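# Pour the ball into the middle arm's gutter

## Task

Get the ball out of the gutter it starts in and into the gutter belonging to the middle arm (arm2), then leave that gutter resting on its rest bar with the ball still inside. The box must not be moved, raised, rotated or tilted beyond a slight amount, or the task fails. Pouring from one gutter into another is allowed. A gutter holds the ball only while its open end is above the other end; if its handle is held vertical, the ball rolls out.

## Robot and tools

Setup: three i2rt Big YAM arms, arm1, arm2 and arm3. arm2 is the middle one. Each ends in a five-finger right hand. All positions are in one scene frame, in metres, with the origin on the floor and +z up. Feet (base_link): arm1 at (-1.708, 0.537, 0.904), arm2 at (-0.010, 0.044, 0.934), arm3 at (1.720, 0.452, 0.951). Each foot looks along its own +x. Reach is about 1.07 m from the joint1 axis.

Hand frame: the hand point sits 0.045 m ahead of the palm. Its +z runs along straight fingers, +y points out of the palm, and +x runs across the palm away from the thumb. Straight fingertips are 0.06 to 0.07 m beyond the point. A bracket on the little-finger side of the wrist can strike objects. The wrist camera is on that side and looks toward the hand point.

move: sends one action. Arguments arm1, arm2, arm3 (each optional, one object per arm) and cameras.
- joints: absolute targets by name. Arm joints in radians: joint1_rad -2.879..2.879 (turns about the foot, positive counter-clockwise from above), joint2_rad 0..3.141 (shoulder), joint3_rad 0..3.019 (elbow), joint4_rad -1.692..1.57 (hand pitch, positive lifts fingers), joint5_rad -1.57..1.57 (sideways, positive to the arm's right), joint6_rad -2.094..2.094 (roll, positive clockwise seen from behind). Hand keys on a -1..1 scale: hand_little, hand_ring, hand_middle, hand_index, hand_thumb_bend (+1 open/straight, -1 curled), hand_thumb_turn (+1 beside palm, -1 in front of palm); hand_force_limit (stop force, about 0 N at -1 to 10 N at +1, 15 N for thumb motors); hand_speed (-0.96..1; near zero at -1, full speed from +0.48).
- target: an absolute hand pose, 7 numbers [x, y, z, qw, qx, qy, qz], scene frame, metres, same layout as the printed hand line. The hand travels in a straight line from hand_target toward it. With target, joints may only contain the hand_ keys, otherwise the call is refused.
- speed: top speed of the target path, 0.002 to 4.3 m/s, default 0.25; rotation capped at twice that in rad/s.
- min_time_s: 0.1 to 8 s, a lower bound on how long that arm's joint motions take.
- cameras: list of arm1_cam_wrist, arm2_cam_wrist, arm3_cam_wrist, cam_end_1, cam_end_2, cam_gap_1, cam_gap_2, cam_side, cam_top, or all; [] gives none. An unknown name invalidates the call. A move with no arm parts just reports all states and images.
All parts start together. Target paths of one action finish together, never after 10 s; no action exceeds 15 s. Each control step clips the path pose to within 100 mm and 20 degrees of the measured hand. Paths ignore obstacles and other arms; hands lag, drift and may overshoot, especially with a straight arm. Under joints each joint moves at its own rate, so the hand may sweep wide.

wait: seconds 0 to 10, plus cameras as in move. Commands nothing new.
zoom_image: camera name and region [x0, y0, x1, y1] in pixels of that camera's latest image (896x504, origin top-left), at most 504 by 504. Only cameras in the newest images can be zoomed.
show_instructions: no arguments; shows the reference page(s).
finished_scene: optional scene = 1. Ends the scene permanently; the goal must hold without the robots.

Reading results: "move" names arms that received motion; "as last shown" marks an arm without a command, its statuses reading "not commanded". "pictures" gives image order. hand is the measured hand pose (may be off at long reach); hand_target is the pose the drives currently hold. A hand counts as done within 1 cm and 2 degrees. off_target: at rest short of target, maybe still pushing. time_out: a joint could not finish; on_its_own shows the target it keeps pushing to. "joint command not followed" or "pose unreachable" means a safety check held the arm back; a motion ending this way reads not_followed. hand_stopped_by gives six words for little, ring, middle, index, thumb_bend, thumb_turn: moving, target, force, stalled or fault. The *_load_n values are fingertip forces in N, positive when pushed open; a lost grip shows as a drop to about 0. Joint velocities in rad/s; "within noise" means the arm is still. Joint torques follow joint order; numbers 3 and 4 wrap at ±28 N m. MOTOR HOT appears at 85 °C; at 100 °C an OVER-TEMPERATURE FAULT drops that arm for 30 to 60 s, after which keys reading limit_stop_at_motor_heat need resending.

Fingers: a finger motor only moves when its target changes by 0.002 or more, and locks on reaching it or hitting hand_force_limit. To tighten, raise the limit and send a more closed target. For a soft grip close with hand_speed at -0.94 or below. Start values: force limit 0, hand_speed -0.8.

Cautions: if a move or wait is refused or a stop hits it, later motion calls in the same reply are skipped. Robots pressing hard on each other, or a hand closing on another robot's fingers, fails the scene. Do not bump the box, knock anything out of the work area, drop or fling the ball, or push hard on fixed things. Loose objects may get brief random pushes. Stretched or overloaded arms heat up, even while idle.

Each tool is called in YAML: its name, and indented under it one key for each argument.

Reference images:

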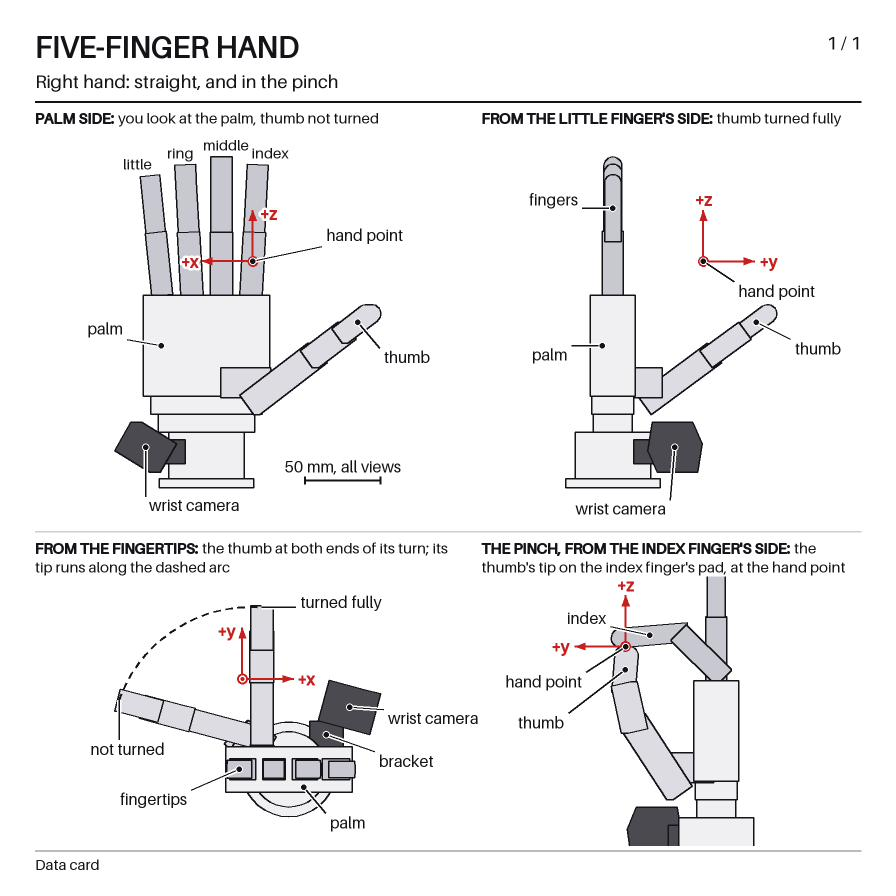

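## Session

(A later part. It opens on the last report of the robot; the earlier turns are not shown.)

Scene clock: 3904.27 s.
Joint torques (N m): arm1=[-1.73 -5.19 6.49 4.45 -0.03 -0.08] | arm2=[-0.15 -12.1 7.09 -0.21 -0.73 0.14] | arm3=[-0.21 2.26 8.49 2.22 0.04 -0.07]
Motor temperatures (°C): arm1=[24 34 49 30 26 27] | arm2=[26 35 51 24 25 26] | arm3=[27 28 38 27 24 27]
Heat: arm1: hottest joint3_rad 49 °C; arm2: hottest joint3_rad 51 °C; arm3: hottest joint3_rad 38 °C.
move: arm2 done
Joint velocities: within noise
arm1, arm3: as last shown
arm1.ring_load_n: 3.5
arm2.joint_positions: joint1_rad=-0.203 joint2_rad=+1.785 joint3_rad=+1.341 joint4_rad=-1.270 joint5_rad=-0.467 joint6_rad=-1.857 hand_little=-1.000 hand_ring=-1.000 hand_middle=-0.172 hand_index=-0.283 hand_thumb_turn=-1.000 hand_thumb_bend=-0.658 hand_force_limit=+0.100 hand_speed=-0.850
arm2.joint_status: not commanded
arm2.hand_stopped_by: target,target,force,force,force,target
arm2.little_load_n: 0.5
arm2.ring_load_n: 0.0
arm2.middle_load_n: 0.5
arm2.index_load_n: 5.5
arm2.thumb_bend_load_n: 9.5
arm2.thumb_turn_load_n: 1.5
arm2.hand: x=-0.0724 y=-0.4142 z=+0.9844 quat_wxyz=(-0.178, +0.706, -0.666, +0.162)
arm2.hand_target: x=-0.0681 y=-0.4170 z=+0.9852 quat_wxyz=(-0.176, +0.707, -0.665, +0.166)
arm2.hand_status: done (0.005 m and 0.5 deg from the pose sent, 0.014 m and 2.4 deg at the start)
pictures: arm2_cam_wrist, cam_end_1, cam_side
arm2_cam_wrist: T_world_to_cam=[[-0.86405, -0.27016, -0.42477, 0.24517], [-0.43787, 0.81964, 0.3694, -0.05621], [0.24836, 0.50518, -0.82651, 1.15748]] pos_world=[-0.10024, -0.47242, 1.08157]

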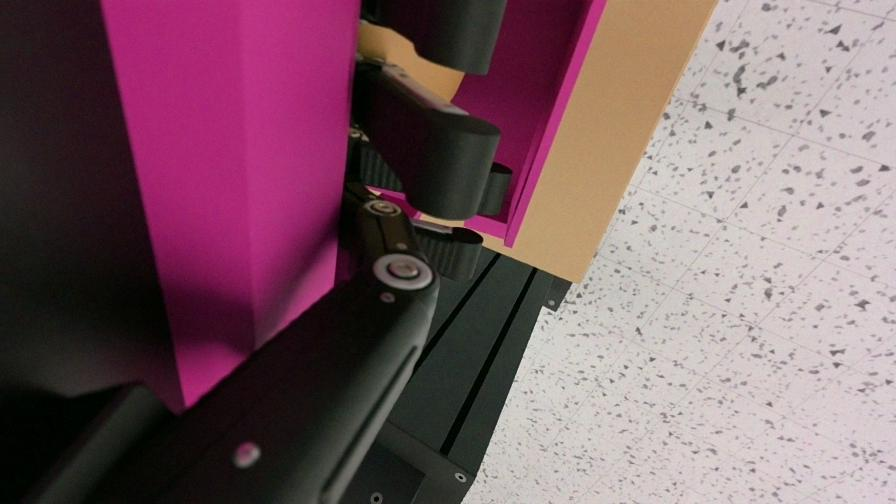

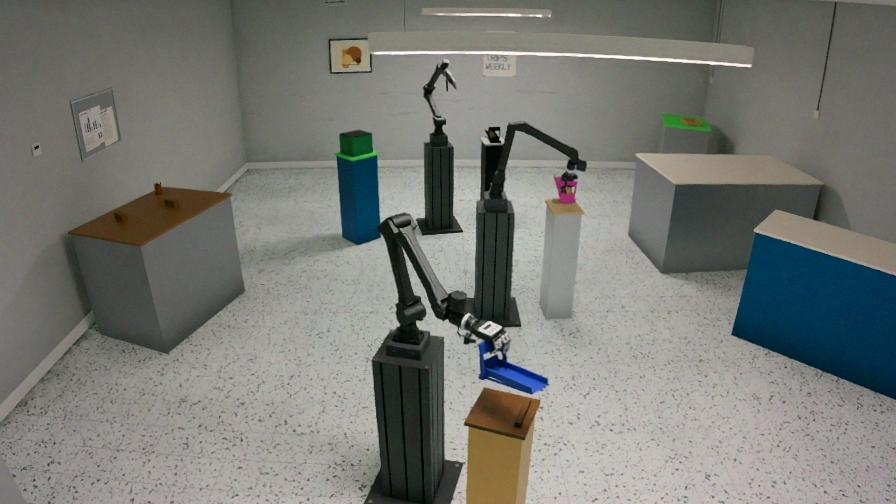

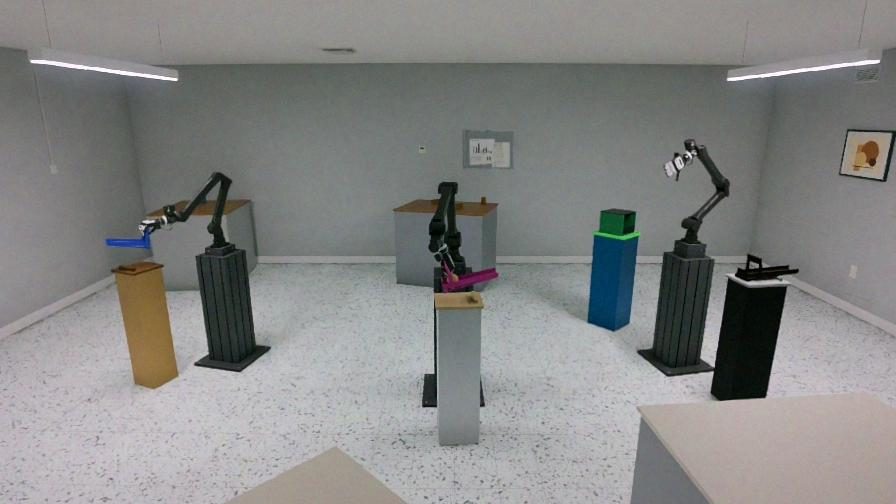

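move:
  arm2: {"target": [-0.066, -0.418, 0.958, -0.1514, 0.7125, -0.6702, 0.1425], "speed": 0.05}
  cameras: ["cam_side", "cam_end_1", "arm2_cam_wrist", "cam_end_2"]

zoom_image:
  camera: "cam_side"
  region: [410, 220, 520, 310]

zoom_image:
  camera: "cam_end_1"
  region: [520, 130, 620, 230]

Scene clock: 3919.43 s.
Joint torques (N m): arm1=[-1.9 -4.84 6.39 4.38 0 -0.06] | arm2=[-0.38 -12.22 6.97 -0.13 -0.49 0.19] | arm3=[0.44 1.44 8.47 2.43 -0.01 -0.09]
Motor temperatures (°C): arm1=[24 33 49 30 26 27] | arm2=[26 35 50 24 26 26] | arm3=[27 28 38 27 24 27]
Heat: arm1: hottest joint3_rad 49 °C; arm2: hottest joint3_rad 50 °C; arm3: hottest joint3_rad 38 °C.
move: arm2 done
Joint velocities: within noise
arm1, arm3: as last shown
arm1.middle_load_n: 5.0
arm1.thumb_bend_load_n: 8.5
arm1.thumb_turn_load_n: 1.0
arm2.joint_positions: joint1_rad=-0.170 joint2_rad=+1.803 joint3_rad=+1.293 joint4_rad=-1.171 joint5_rad=-0.407 joint6_rad=-1.818 hand_little=-1.000 hand_ring=-1.000 hand_middle=-0.172 hand_index=-0.283 hand_thumb_turn=-1.000 hand_thumb_bend=-0.658 hand_force_limit=+0.100 hand_speed=-0.850
arm2.joint_status: not commanded
arm2.hand_stopped_by: target,target,force,force,force,target
arm2.little_load_n: 0.0
arm2.ring_load_n: 0.0
arm2.middle_load_n: 1.0
arm2.index_load_n: 5.5
arm2.thumb_bend_load_n: 9.5
arm2.thumb_turn_load_n: 1.0
arm2.hand: x=-0.0690 y=-0.4150 z=+0.9567 quat_wxyz=(-0.155, +0.713, -0.669, +0.139)
arm2.hand_target: x=-0.0660 y=-0.4179 z=+0.9580 quat_wxyz=(-0.151, +0.713, -0.670, +0.143)
arm2.hand_status: done (0.004 m and 0.6 deg from the pose sent, 0.027 m and 3.8 deg at the start)
pictures: arm2_cam_wrist, cam_end_1, cam_end_2, cam_side
arm2_cam_wrist: T_world_to_cam=[[-0.88834, -0.27669, -0.36646, 0.1759], [-0.41752, 0.81888, 0.39384, -0.06605], [0.19111, 0.50287, -0.84297, 1.14497]] pos_world=[-0.09014, -0.47301, 1.05565]

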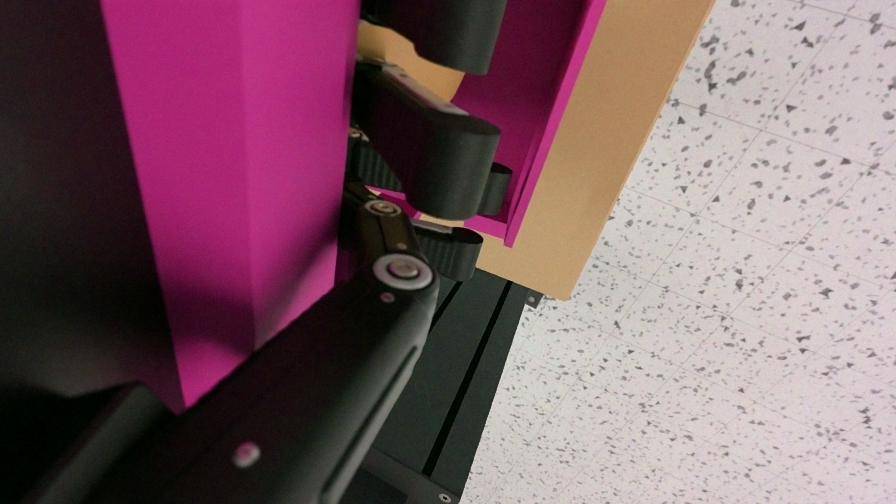

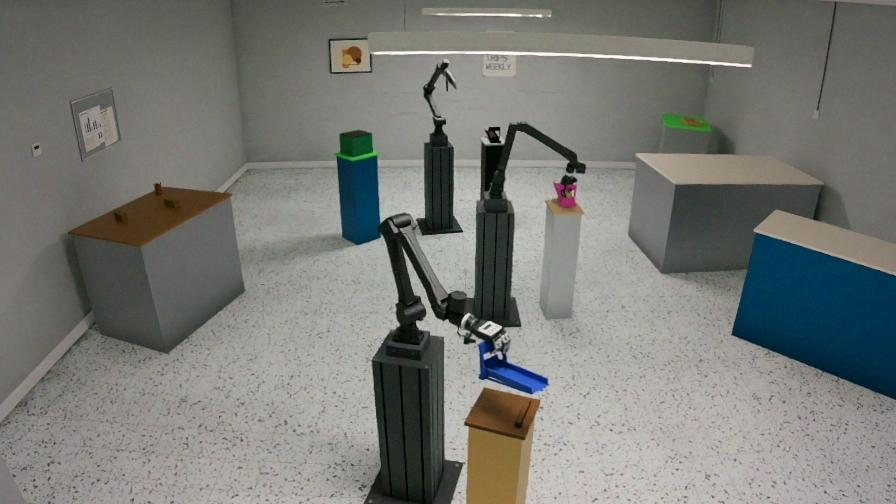

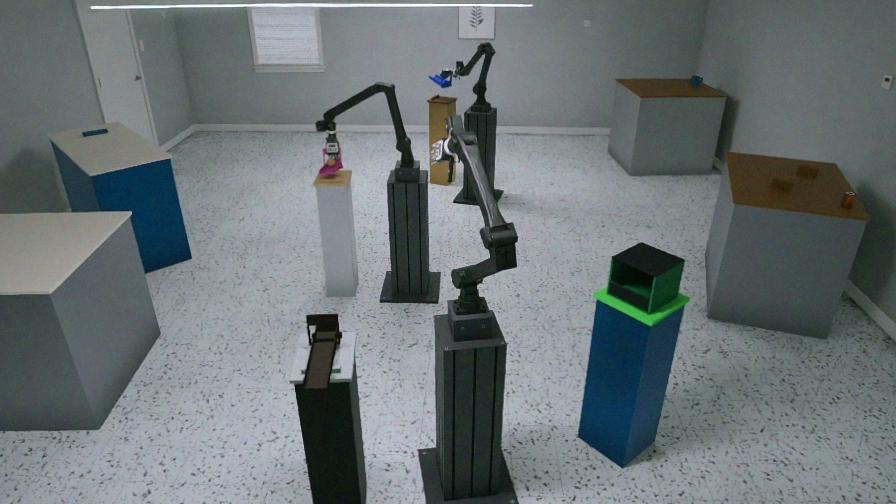

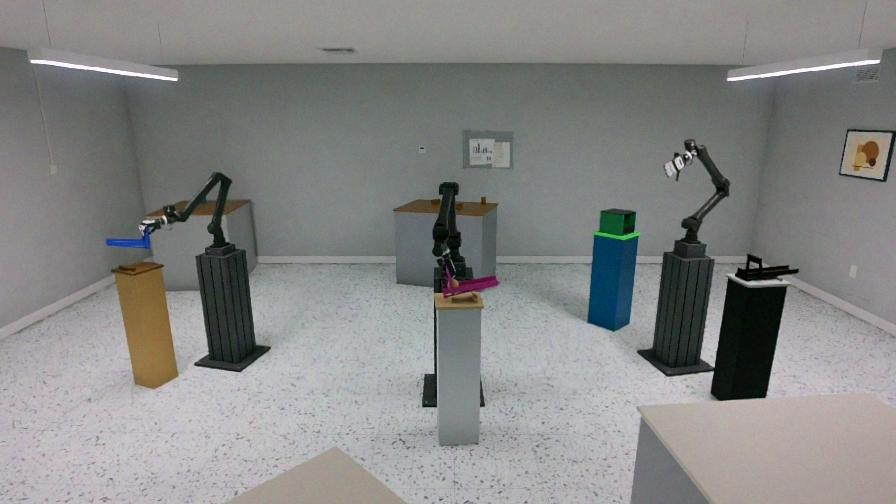

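Scaled by 4.582.

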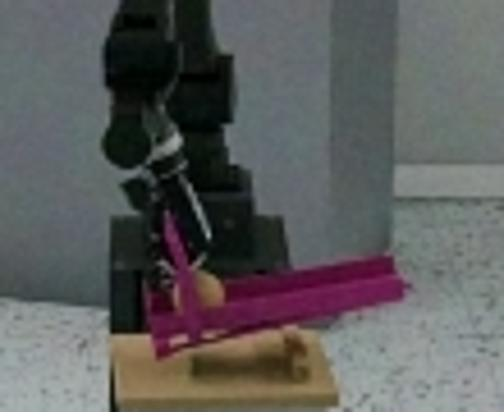

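Scaled by 5.040.

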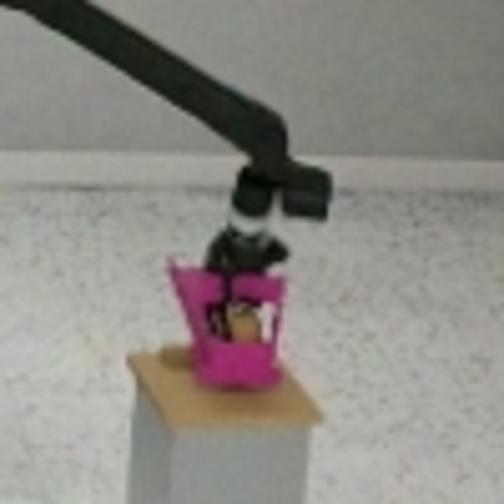

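move:
  arm2: {"target": [-0.065, -0.420, 0.940, -0.1327, 0.7162, -0.6738, 0.1248], "speed": 0.04}
  cameras: ["cam_side", "cam_end_1", "arm2_cam_wrist"]

zoom_image:
  camera: "cam_side"
  region: [410, 220, 520, 310]

zoom_image:
  camera: "cam_end_1"
  region: [520, 130, 620, 230]

Scene clock: 3949.10 s.
Joint torques (N m): arm1=[-1.2 -4.48 6.43 4.46 0 -0.14] | arm2=[-0.26 -12.28 6.78 -0.09 -0.42 0.15] | arm3=[0.85 1.85 8.75 2.28 -0.01 -0.11]
Motor temperatures (°C): arm1=[24 33 48 30 26 27] | arm2=[26 34 50 24 25 26] | arm3=[27 28 38 27 24 27]
Heat: arm1: hottest joint3_rad 48 °C; arm2: hottest joint3_rad 50 °C; arm3: hottest joint3_rad 38 °C.
move: arm2 done
Joint velocities: within noise
arm1, arm3: as last shown
arm1.ring_load_n: 4.0
arm1.middle_load_n: 5.5
arm1.thumb_turn_load_n: 1.5
arm2.joint_positions: joint1_rad=-0.147 joint2_rad=+1.821 joint3_rad=+1.268 joint4_rad=-1.107 joint5_rad=-0.359 joint6_rad=-1.788 hand_little=-1.000 hand_ring=-1.000 hand_middle=-0.172 hand_index=-0.283 hand_thumb_turn=-1.000 hand_thumb_bend=-0.658 hand_force_limit=+0.100 hand_speed=-0.850
arm2.joint_status: not commanded
arm2.hand_stopped_by: target,target,force,force,force,target
arm2.little_load_n: 0.5
arm2.ring_load_n: 0.0
arm2.middle_load_n: 1.0
arm2.index_load_n: 5.5
arm2.thumb_bend_load_n: 9.5
arm2.thumb_turn_load_n: 1.0
arm2.hand: x=-0.0682 y=-0.4171 z=+0.9390 quat_wxyz=(-0.136, +0.717, -0.673, +0.122)
arm2.hand_target: x=-0.0650 y=-0.4199 z=+0.9400 quat_wxyz=(-0.133, +0.716, -0.674, +0.125)
arm2.hand_status: done (0.004 m and 0.5 deg from the pose sent, 0.018 m and 3.1 deg at the start)
arm3.ring_load_n: -0.5
pictures: arm2_cam_wrist, cam_end_1, cam_side
arm2_cam_wrist: T_world_to_cam=[[-0.90612, -0.27792, -0.31893, 0.12325], [-0.39668, 0.82014, 0.41233, -0.07241], [0.14698, 0.50013, -0.85339, 1.13657]] pos_world=[-0.08409, -0.4748, 1.0391]

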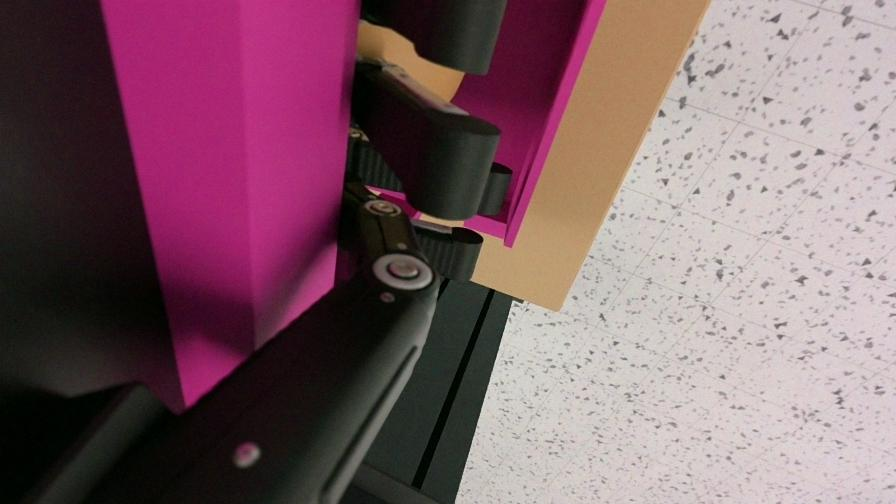

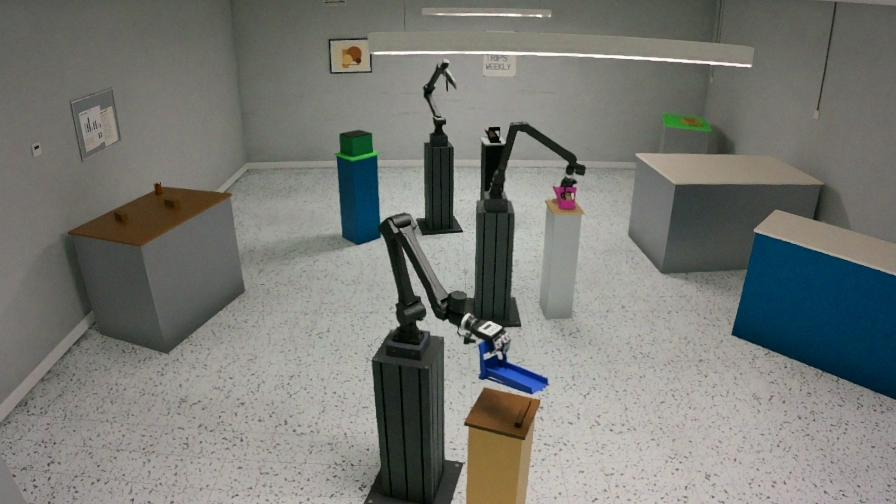

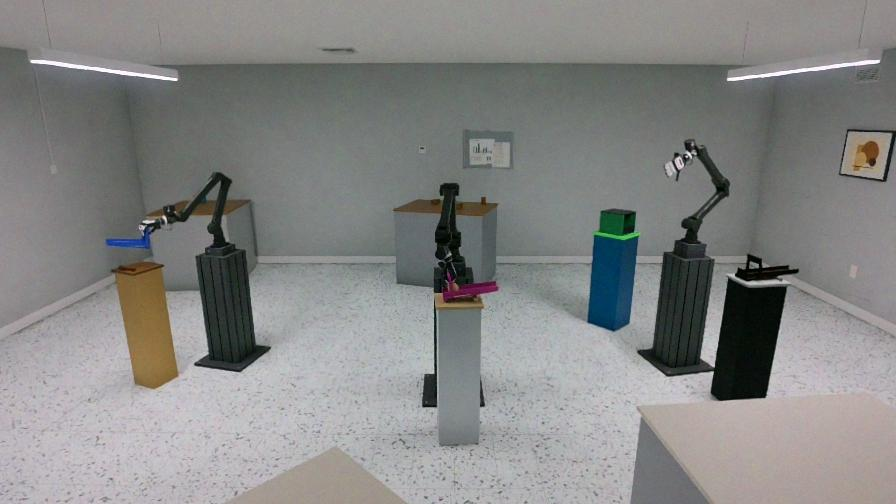

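Scaled by 4.582.

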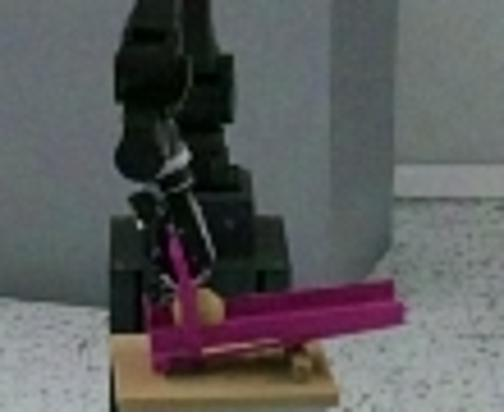

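Scaled by 5.040.

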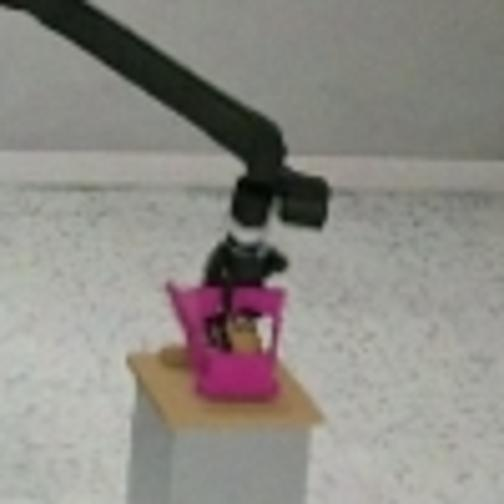

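move:
  arm2: {"target": [-0.064, -0.4205, 0.933, -0.1233, 0.7179, -0.6753, 0.1160], "speed": 0.03}
  cameras: ["cam_side", "cam_end_1"]

zoom_image:
  camera: "cam_side"
  region: [410, 220, 520, 310]

zoom_image:
  camera: "cam_end_1"
  region: [520, 130, 620, 230]

Scene clock: 3961.33 s.
Joint torques (N m): arm1=[-1.96 -5.3 6.23 4.51 -0.04 -0.09] | arm2=[-0.21 -12.28 6.72 -0.05 -0.38 0.21] | arm3=[0.73 2.37 8.62 2.04 0.03 -0.11]
Motor temperatures (°C): arm1=[24 33 48 30 26 27] | arm2=[26 34 49 24 25 26] | arm3=[27 28 38 27 24 27]
Heat: arm1: hottest joint3_rad 48 °C; arm2: hottest joint3_rad 49 °C; arm3: hottest joint3_rad 38 °C.
move: arm2 done
Joint velocities: within noise
arm1, arm3: as last shown
arm1.ring_load_n: 3.5
arm1.middle_load_n: 5.0
arm1.index_load_n: 6.5
arm1.thumb_bend_load_n: 9.0
arm1.thumb_turn_load_n: 1.0
arm2.joint_positions: joint1_rad=-0.135 joint2_rad=+1.827 joint3_rad=+1.257 joint4_rad=-1.079 joint5_rad=-0.334 joint6_rad=-1.773 hand_little=-1.000 hand_ring=-1.000 hand_middle=-0.172 hand_index=-0.283 hand_thumb_turn=-1.000 hand_thumb_bend=-0.658 hand_force_limit=+0.100 hand_speed=-0.850
arm2.joint_status: not commanded
arm2.hand_stopped_by: target,target,force,force,force,target
arm2.little_load_n: 0.0
arm2.ring_load_n: 0.5
arm2.middle_load_n: 1.0
arm2.index_load_n: 5.5
arm2.thumb_bend_load_n: 9.5
arm2.thumb_turn_load_n: 1.0
arm2.hand: x=-0.0672 y=-0.4175 z=+0.9320 quat_wxyz=(-0.127, +0.719, -0.674, +0.113)
arm2.hand_target: x=-0.0641 y=-0.4204 z=+0.9329 quat_wxyz=(-0.123, +0.718, -0.675, +0.116)
arm2.hand_status: done (0.004 m and 0.6 deg from the pose sent, 0.008 m and 1.7 deg at the start)
arm3.ring_load_n: 0.0
pictures: cam_end_1, cam_side

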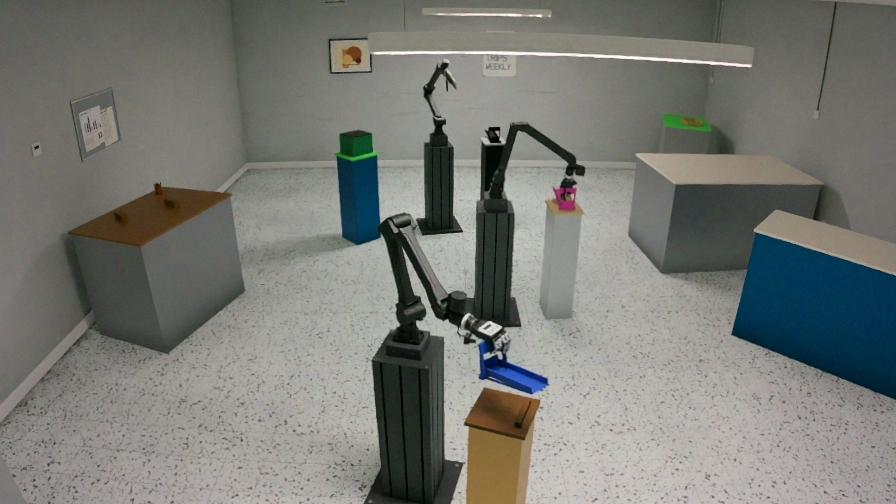

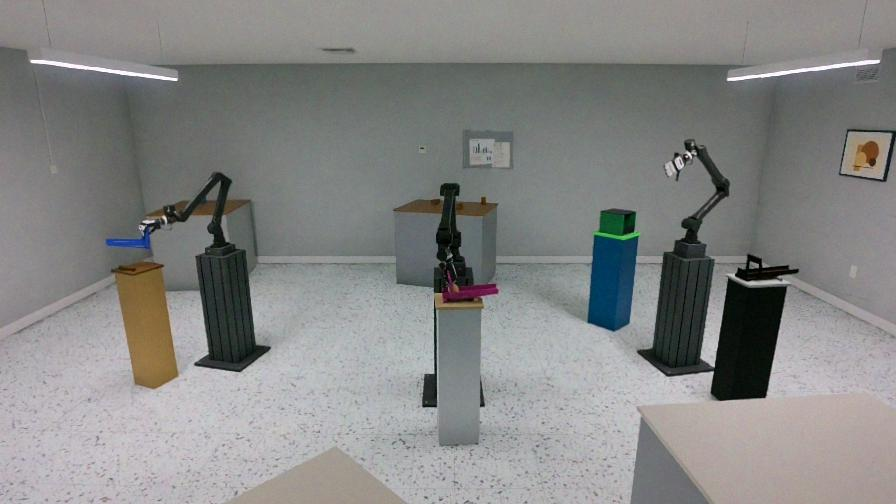

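Scaled by 4.582.

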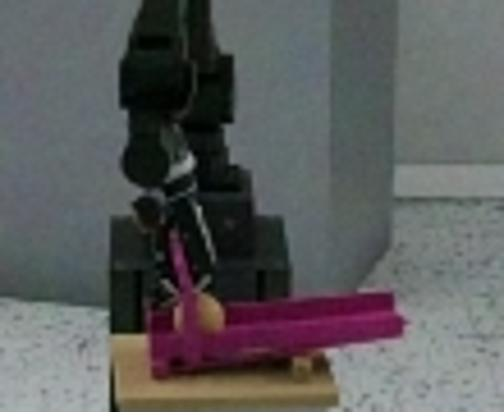

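Scaled by 5.040.

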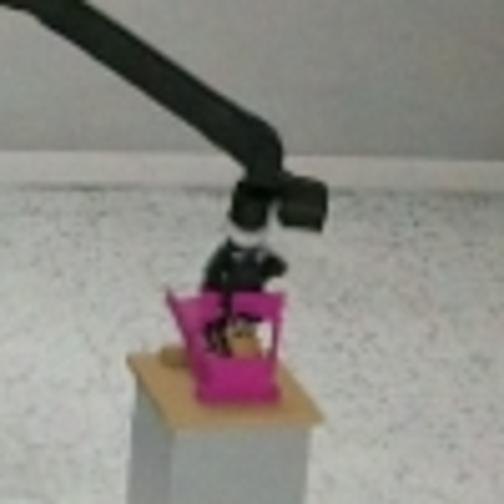

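move:
  arm2: {"target": [-0.064, -0.4205, 0.927, -0.1202, 0.7184, -0.6758, 0.1131], "speed": 0.03}
  cameras: ["cam_side", "cam_end_1", "arm2_cam_wrist"]

zoom_image:
  camera: "cam_side"
  region: [430, 270, 510, 320]

zoom_image:
  camera: "cam_end_1"
  region: [540, 170, 600, 220]

Scene clock: 3978.73 s.
Joint torques (N m): arm1=[-2.02 -5.54 6.37 4.19 -0.06 -0.07] | arm2=[-0.15 -11.99 6.46 0.06 -0.32 0.18] | arm3=[1.14 1.38 8.73 1.96 0.02 -0.07]
Motor temperatures (°C): arm1=[24 33 48 30 26 27] | arm2=[26 34 49 24 25 26] | arm3=[27 28 38 27 24 27]
Heat: arm1: hottest joint3_rad 48 °C; arm2: hottest joint3_rad 49 °C; arm3: hottest joint3_rad 38 °C.
move: arm2 done
Joint velocities: within noise
arm1, arm3: as last shown
arm1.little_load_n: 4.5
arm1.index_load_n: 7.0
arm1.thumb_bend_load_n: 8.5
arm1.thumb_turn_load_n: 1.5
arm2.joint_positions: joint1_rad=-0.132 joint2_rad=+1.830 joint3_rad=+1.253 joint4_rad=-1.064 joint5_rad=-0.327 joint6_rad=-1.769 hand_little=-1.000 hand_ring=-1.000 hand_middle=-0.172 hand_index=-0.283 hand_thumb_turn=-1.000 hand_thumb_bend=-0.658 hand_force_limit=+0.100 hand_speed=-0.850
arm2.joint_status: not commanded
arm2.hand_stopped_by: target,target,force,force,force,target
arm2.little_load_n: 0.0
arm2.ring_load_n: 0.0
arm2.middle_load_n: 1.0
arm2.index_load_n: 5.5
arm2.thumb_bend_load_n: 9.5
arm2.thumb_turn_load_n: 1.0
arm2.hand: x=-0.0677 y=-0.4190 z=+0.9290 quat_wxyz=(-0.122, +0.719, -0.675, +0.112)
arm2.hand_target: x=-0.0640 y=-0.4205 z=+0.9272 quat_wxyz=(-0.120, +0.718, -0.676, +0.113)
arm2.hand_status: done (0.004 m and 0.3 deg from the pose sent, 0.007 m and 0.8 deg at the start)
pictures: arm2_cam_wrist, cam_end_1, cam_side
arm2_cam_wrist: T_world_to_cam=[[-0.91685, -0.27929, -0.2853, 0.08738], [-0.3815, 0.82355, 0.41979, -0.07103], [0.11772, 0.49373, -0.86161, 1.13193]] pos_world=[-0.08023, -0.47596, 1.03003]

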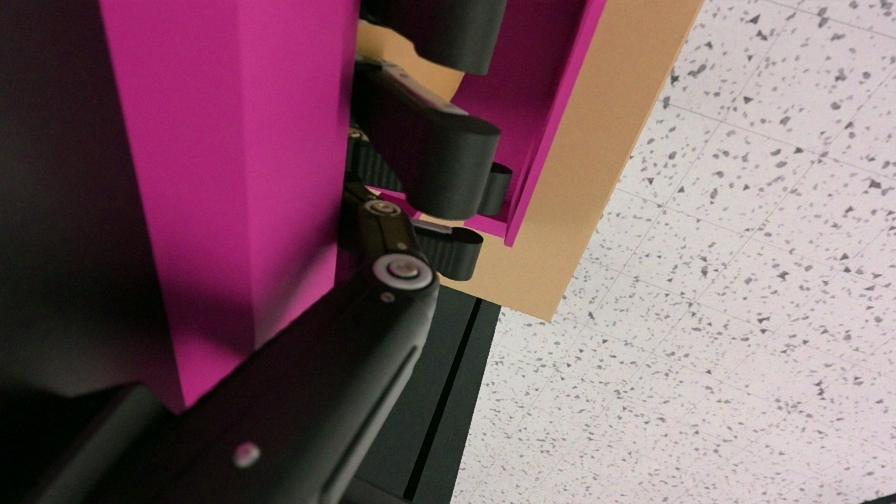

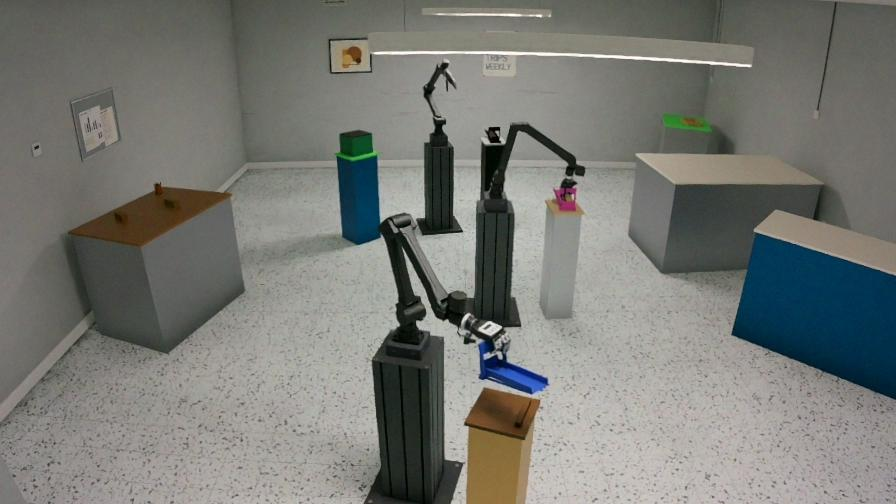

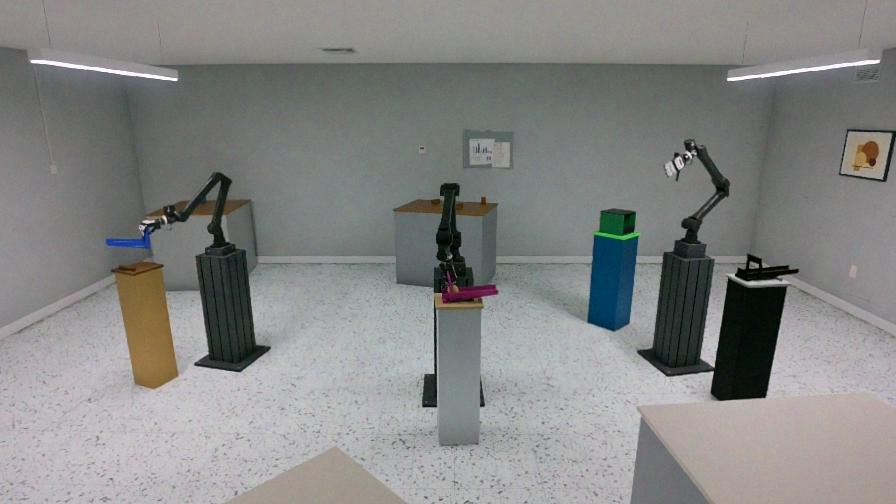

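Scaled by 6.300.

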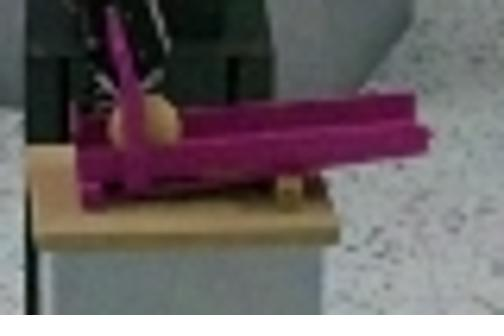

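Scaled by 8.400.

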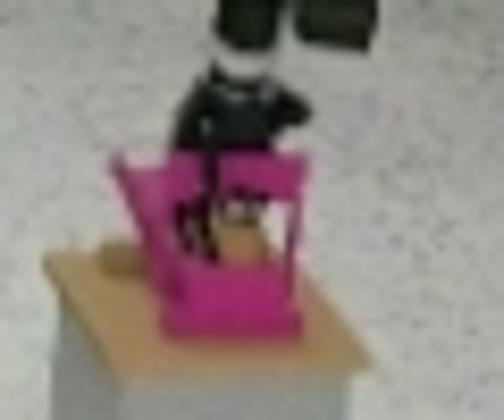

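move:
  arm2: {"target": [-0.064, -0.4205, 0.9245, -0.1108, 0.7199, -0.6772, 0.1042], "speed": 0.03}
  cameras: ["cam_side", "cam_end_1"]

zoom_image:
  camera: "cam_side"
  region: [430, 270, 510, 320]

zoom_image:
  camera: "cam_end_1"
  region: [540, 170, 600, 220]

Scene clock: 3994.53 s.
Joint torques (N m): arm1=[-0.73 -4.42 6.35 4.33 -0.02 -0.05] | arm2=[-0.09 -11.93 6.2 0.2 -0.24 0.18] | arm3=[0.44 1.67 8.4 2.07 0.03 -0.09]
Motor temperatures (°C): arm1=[24 33 48 30 26 27] | arm2=[26 35 48 24 25 26] | arm3=[27 28 38 27 24 27]
Heat: arm1: hottest joint3_rad 48 °C; arm2: hottest joint3_rad 48 °C; arm3: hottest joint3_rad 38 °C.
move: arm2 done
Joint velocities: within noise
arm1, arm3: as last shown
arm1.little_load_n: 5.0
arm1.ring_load_n: 4.0
arm1.middle_load_n: 5.5
arm2.joint_positions: joint1_rad=-0.123 joint2_rad=+1.830 joint3_rad=+1.249 joint4_rad=-1.052 joint5_rad=-0.303 joint6_rad=-1.757 hand_little=-1.000 hand_ring=-1.000 hand_middle=-0.172 hand_index=-0.283 hand_thumb_turn=-1.000 hand_thumb_bend=-0.658 hand_force_limit=+0.100 hand_speed=-0.850
arm2.joint_status: not commanded
arm2.hand_stopped_by: target,target,force,force,force,target
arm2.little_load_n: 0.0
arm2.ring_load_n: 0.0
arm2.middle_load_n: 1.0
arm2.index_load_n: 5.5
arm2.thumb_bend_load_n: 9.0
arm2.thumb_turn_load_n: 1.0
arm2.hand: x=-0.0682 y=-0.4198 z=+0.9277 quat_wxyz=(-0.113, +0.720, -0.677, +0.104)
arm2.hand_target: x=-0.0640 y=-0.4206 z=+0.9246 quat_wxyz=(-0.111, +0.720, -0.677, +0.104)
arm2.hand_status: done (0.005 m and 0.3 deg from the pose sent, 0.006 m and 1.6 deg at the start)
pictures: cam_end_1, cam_side

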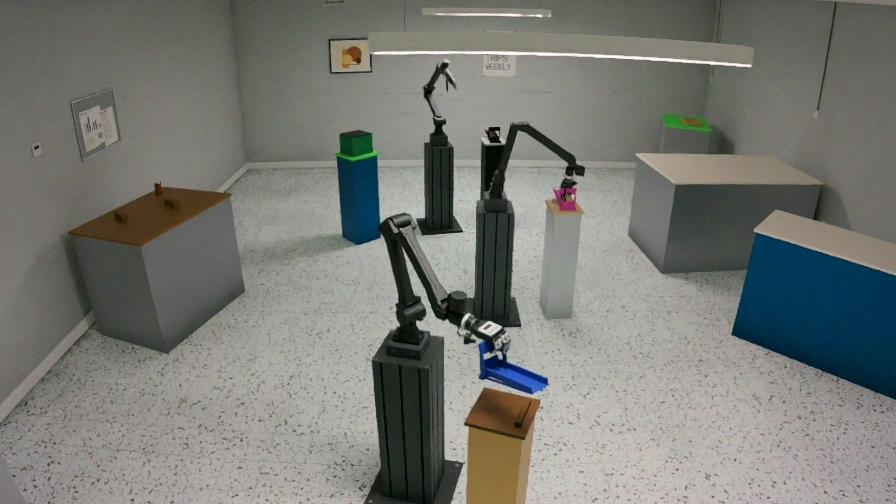

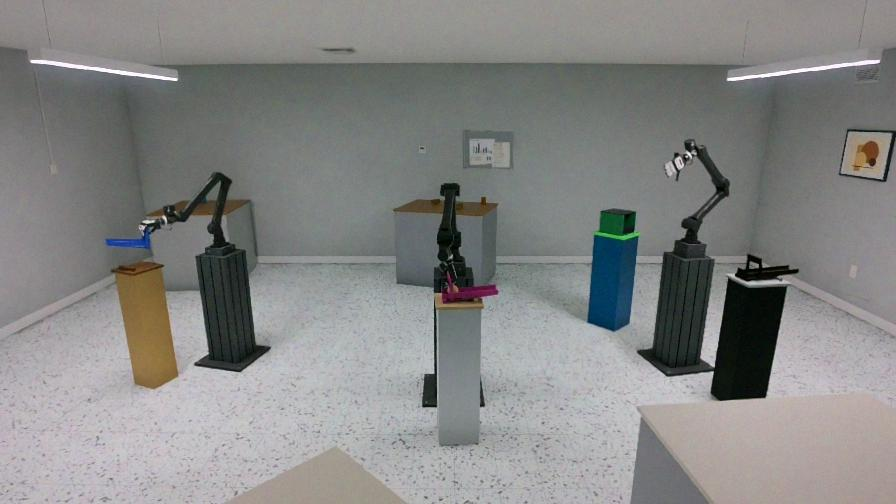

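Scaled by 6.300.

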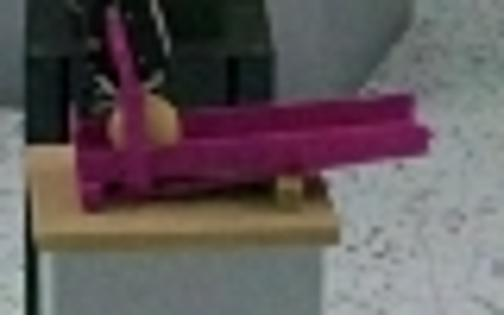

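Scaled by 8.400.

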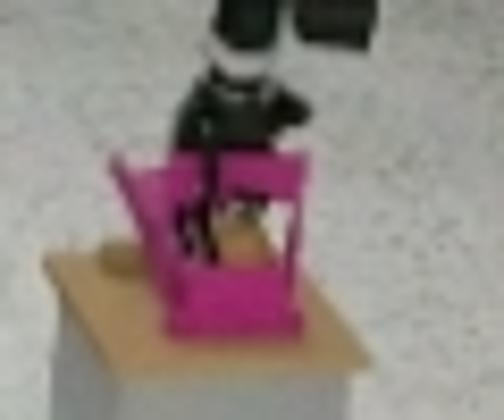

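move:
  arm2: {"joints": {"hand_thumb_bend": -0.5}}
  cameras: ["arm2_cam_wrist"]

Scene clock: 4018.20 s.
Joint torques (N m): arm1=[-2.26 -5.48 6.23 4.31 0.01 -0.05] | arm2=[-0.15 -11.93 6.2 0.2 -0.24 0.18] | arm3=[-0.32 1.9 8.61 2.03 0.06 -0.09]
Motor temperatures (°C): arm1=[24 33 48 30 26 27] | arm2=[26 35 49 24 25 26] | arm3=[27 28 38 27 24 27]
Heat: arm1: hottest joint3_rad 48 °C; arm2: hottest joint3_rad 49 °C; arm3: hottest joint3_rad 38 °C.
move: arm2 done
Joint velocities: within noise
arm1.joint_positions: joint1_rad=-2.189 joint2_rad=+1.203 joint3_rad=+0.448 joint4_rad=+0.722 joint5_rad=-0.200 joint6_rad=-0.025 hand_little=-0.699 hand_ring=-0.615 hand_middle=-0.245 hand_index=-0.258 hand_thumb_turn=-1.000 hand_thumb_bend=+0.065 hand_force_limit=+0.100 hand_speed=-0.850
arm1.joint_status: not commanded
arm1.hand_stopped_by: target,force,force,force,force,target
arm1.little_load_n: 5.0
arm1.ring_load_n: 4.0
arm1.middle_load_n: 5.5
arm1.index_load_n: 6.5
arm1.thumb_bend_load_n: 9.0
arm1.thumb_turn_load_n: 1.0
arm1.hand: x=-2.0332 y=+0.1701 z=+1.0754 quat_wxyz=(+0.231, -0.228, -0.685, +0.652)
arm1.hand_target: x=-2.0393 y=+0.1716 z=+1.0873 quat_wxyz=(+0.242, -0.225, -0.671, +0.664)
arm1.hand_status: not commanded
arm2.joint_positions: joint1_rad=-0.122 joint2_rad=+1.830 joint3_rad=+1.249 joint4_rad=-1.052 joint5_rad=-0.303 joint6_rad=-1.756 hand_little=-1.000 hand_ring=-1.000 hand_middle=-0.173 hand_index=-0.284 hand_thumb_turn=-1.000 hand_thumb_bend=-0.500 hand_force_limit=+0.100 hand_speed=-0.850
arm2.joint_status: all done
arm2.hand_stopped_by: target,target,force,force,target,target
arm2.little_load_n: 0.0
arm2.ring_load_n: 0.0
arm2.middle_load_n: 0.0
arm2.index_load_n: 0.0
arm2.thumb_bend_load_n: 0.0
arm2.thumb_turn_load_n: 0.0
arm2.hand: x=-0.0678 y=-0.4198 z=+0.9277 quat_wxyz=(-0.113, +0.720, -0.677, +0.104)
arm2.hand_target: x=-0.0641 y=-0.4206 z=+0.9246 quat_wxyz=(-0.111, +0.720, -0.677, +0.104)
arm2.hand_status: not commanded
arm3: as last shown
arm3.thumb_turn_load_n: 0.5
arm2_cam_wrist: T_world_to_cam=[[-0.92388, -0.27886, -0.26205, 0.06491], [-0.37024, 0.82452, 0.4279, -0.07629], [0.09674, 0.49235, -0.86501, 1.13224]] pos_world=[-0.07781, -0.47645, 1.02905]

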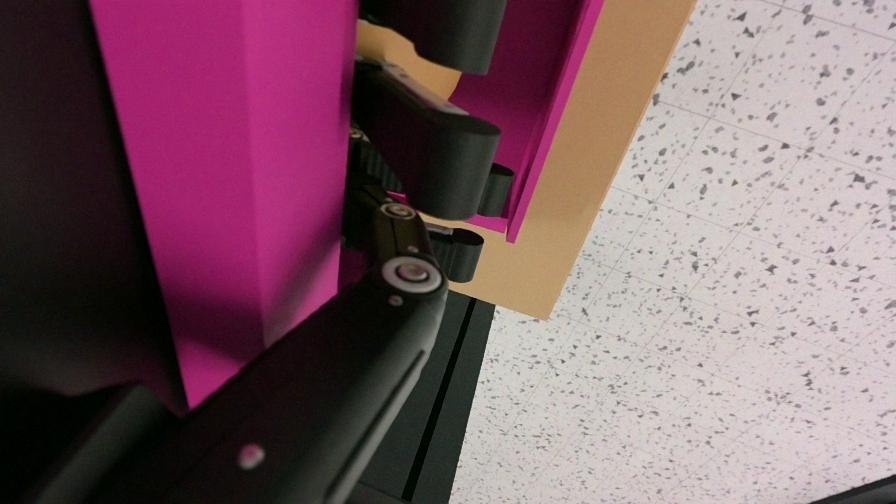

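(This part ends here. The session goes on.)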